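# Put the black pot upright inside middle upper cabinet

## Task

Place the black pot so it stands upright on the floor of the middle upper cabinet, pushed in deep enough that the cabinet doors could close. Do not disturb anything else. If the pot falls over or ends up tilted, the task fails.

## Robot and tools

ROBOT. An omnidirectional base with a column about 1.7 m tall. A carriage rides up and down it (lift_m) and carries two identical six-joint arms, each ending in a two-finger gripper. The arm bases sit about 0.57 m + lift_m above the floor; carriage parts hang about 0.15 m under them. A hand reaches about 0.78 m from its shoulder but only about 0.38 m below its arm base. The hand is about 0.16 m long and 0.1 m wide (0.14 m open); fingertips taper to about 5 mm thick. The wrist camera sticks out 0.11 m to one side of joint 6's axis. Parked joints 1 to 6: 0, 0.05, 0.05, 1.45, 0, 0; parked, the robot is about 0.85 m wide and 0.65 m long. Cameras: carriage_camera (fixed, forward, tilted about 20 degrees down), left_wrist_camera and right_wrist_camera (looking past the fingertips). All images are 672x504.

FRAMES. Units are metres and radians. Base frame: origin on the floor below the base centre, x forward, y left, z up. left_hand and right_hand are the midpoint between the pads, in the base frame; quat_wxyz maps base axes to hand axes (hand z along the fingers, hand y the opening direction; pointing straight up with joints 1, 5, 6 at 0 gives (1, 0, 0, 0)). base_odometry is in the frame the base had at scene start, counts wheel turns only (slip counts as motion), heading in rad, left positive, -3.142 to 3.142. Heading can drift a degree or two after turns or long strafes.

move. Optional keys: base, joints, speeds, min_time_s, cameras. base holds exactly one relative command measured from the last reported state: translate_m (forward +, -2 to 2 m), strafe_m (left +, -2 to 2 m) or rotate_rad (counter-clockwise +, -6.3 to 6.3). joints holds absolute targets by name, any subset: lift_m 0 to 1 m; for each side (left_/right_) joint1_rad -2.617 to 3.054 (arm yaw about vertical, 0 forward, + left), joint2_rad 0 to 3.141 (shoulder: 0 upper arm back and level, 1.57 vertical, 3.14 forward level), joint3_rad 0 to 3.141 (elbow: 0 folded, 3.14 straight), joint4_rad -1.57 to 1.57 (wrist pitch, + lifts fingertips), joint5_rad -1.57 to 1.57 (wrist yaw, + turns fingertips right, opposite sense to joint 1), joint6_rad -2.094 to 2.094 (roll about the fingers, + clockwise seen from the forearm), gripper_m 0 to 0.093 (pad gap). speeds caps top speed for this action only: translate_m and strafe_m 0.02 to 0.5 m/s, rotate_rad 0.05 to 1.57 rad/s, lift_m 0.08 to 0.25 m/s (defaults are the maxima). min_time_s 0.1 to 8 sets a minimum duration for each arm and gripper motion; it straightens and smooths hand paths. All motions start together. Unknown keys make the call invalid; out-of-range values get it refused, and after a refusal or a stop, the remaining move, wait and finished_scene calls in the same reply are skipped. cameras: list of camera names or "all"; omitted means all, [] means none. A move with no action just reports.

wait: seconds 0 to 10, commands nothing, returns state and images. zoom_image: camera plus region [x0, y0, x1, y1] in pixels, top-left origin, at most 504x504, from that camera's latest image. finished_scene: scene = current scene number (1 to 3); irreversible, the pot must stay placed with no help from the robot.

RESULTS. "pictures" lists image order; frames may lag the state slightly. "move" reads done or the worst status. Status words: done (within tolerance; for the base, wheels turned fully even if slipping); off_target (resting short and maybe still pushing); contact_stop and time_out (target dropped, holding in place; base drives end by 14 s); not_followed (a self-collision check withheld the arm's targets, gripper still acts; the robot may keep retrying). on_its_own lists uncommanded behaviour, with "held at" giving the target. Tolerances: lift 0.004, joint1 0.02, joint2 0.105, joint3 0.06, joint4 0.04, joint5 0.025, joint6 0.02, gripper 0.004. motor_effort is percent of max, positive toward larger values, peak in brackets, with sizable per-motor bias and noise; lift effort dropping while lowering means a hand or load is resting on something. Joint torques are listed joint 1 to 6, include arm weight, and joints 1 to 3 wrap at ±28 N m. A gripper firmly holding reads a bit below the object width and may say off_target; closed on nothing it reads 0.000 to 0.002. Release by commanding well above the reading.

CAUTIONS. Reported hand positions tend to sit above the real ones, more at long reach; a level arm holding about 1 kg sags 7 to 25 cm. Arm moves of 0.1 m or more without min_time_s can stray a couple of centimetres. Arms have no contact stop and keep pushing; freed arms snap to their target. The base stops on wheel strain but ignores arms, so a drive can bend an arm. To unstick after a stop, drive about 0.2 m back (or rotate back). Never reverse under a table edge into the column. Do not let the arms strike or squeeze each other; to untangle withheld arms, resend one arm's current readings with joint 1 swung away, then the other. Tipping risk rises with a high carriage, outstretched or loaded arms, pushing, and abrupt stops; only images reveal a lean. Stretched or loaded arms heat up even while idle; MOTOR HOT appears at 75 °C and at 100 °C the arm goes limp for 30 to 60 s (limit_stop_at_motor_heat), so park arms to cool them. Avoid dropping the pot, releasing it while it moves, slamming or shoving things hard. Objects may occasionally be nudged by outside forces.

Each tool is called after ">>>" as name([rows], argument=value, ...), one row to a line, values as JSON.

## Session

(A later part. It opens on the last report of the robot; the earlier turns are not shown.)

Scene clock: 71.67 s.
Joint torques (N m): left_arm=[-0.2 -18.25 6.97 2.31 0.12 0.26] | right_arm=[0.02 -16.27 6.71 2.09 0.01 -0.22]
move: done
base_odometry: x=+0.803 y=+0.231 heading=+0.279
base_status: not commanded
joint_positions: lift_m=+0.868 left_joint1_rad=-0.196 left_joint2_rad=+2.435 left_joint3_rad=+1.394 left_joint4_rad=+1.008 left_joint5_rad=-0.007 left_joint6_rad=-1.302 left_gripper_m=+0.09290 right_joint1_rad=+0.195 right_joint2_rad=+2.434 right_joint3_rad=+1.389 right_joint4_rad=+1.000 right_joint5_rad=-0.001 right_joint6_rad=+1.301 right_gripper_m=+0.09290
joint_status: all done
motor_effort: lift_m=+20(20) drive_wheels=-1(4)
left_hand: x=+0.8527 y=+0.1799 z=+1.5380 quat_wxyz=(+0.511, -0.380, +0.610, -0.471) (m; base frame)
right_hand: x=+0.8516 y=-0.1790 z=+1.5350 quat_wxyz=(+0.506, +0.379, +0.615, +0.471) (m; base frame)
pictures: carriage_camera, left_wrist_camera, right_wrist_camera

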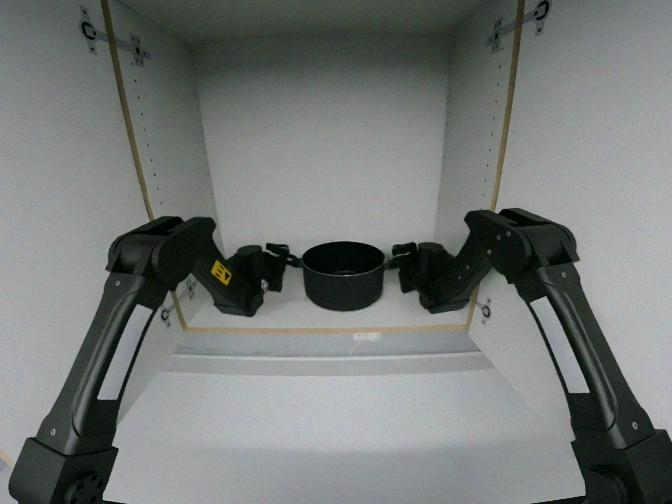

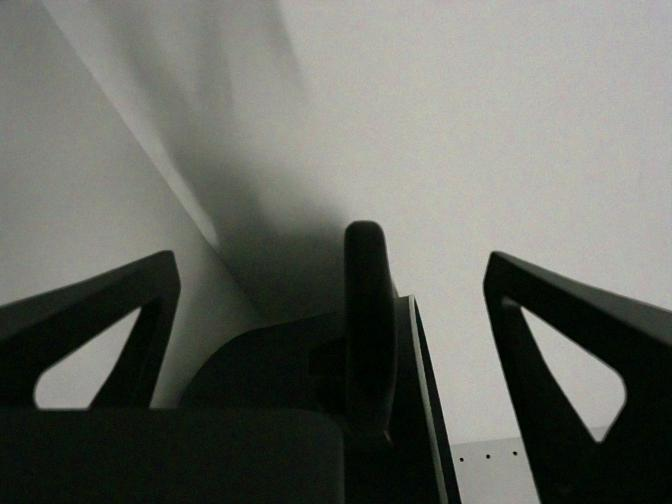

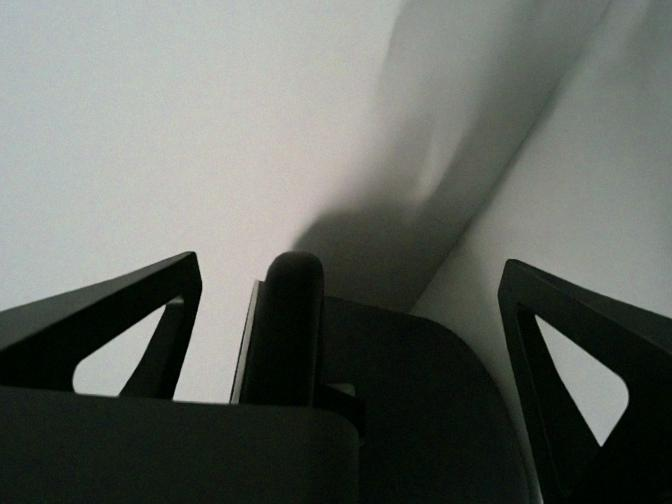

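>>> move(joints={"lift_m": 0.884}, speeds={"lift_m": 0.08}, cameras=[])

>>> move(base={"translate_m": -0.16}, speeds={"translate_m": 0.12}, cameras=[])

>>> move(base={"translate_m": -0.3}, speeds={"translate_m": 0.3}, cameras=["carriage_camera"])

>>> zoom_image(camera="carriage_camera", region=[210, 150, 470, 330])

Scene clock: 73.50 s.
Joint torques (N m): left_arm=[-0.24 -18.32 6.94 2.43 0.11 0.24] | right_arm=[0.02 -16.21 6.71 2.17 0.01 -0.22]
move: done
base_odometry: x=+0.803 y=+0.231 heading=+0.279
base_status: not commanded
joint_positions: lift_m=+0.884 left_joint1_rad=-0.196 left_joint2_rad=+2.435 left_joint3_rad=+1.394 left_joint4_rad=+0.997 left_joint5_rad=-0.007 left_joint6_rad=-1.302 left_gripper_m=+0.09290 right_joint1_rad=+0.195 right_joint2_rad=+2.434 right_joint3_rad=+1.389 right_joint4_rad=+0.992 right_joint5_rad=-0.001 right_joint6_rad=+1.301 right_gripper_m=+0.09290
joint_status: all done
motor_effort: lift_m=+23(28) drive_wheels=-4(4)
left_hand: x=+0.8526 y=+0.1799 z=+1.5508 quat_wxyz=(+0.508, -0.382, +0.614, -0.469) (m; base frame)
right_hand: x=+0.8515 y=-0.1790 z=+1.5485 quat_wxyz=(+0.504, +0.381, +0.618, +0.469) (m; base frame)
pictures: none
No camera images: "cameras" was empty.

Scene clock: 75.67 s.
Joint torques (N m): left_arm=[-0.21 -18.29 6.97 2.45 0.12 0.24] | right_arm=[-0.02 -16.25 6.71 2.2 0 -0.21]
move: done
base_odometry: x=+0.649 y=+0.187 heading=+0.280
base_status: done
joint_positions: lift_m=+0.884 left_joint1_rad=-0.196 left_joint2_rad=+2.435 left_joint3_rad=+1.394 left_joint4_rad=+0.997 left_joint5_rad=-0.007 left_joint6_rad=-1.302 left_gripper_m=+0.09290 right_joint1_rad=+0.195 right_joint2_rad=+2.434 right_joint3_rad=+1.389 right_joint4_rad=+0.992 right_joint5_rad=-0.001 right_joint6_rad=+1.301 right_gripper_m=+0.09290
joint_status: not commanded
motor_effort: lift_m=+23(23) drive_wheels=-6(12)
left_hand: x=+0.8526 y=+0.1799 z=+1.5508 quat_wxyz=(+0.508, -0.382, +0.614, -0.469) (m; base frame)
right_hand: x=+0.8515 y=-0.1790 z=+1.5485 quat_wxyz=(+0.504, +0.381, +0.618, +0.469) (m; base frame)
pictures: none
No camera images: "cameras" was empty.

Scene clock: 78.13 s.
Joint torques (N m): left_arm=[-0.17 -18.28 6.91 2.45 0.1 0.25] | right_arm=[-0.1 -16.1 6.63 2.18 0 -0.24]
move: done
base_odometry: x=+0.361 y=+0.104 heading=+0.281
base_status: done
joint_positions: lift_m=+0.884 left_joint1_rad=-0.196 left_joint2_rad=+2.435 left_joint3_rad=+1.394 left_joint4_rad=+0.997 left_joint5_rad=-0.007 left_joint6_rad=-1.302 left_gripper_m=+0.09290 right_joint1_rad=+0.196 right_joint2_rad=+2.434 right_joint3_rad=+1.389 right_joint4_rad=+0.992 right_joint5_rad=-0.001 right_joint6_rad=+1.301 right_gripper_m=+0.09290
joint_status: not commanded
motor_effort: lift_m=+23(23) drive_wheels=-6(12)
left_hand: x=+0.8526 y=+0.1799 z=+1.5508 quat_wxyz=(+0.508, -0.382, +0.614, -0.469) (m; base frame)
right_hand: x=+0.8514 y=-0.1786 z=+1.5484 quat_wxyz=(+0.504, +0.381, +0.618, +0.469) (m; base frame)
pictures: carriage_camera

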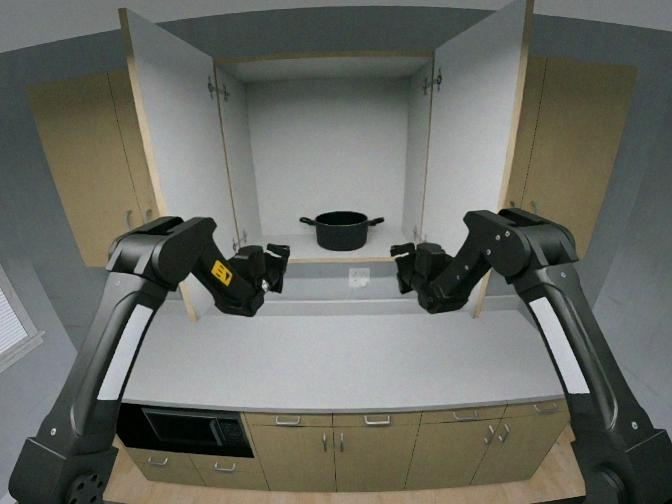

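Scaled by 1.938 from the camera's 672x504 image, which has a finer 960x720 frame.

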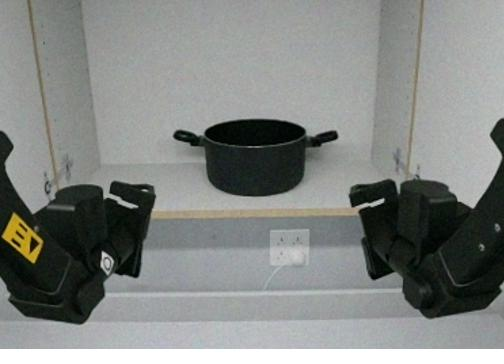

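>>> finished_scene(scene=2)

The scene is finished: the task was done.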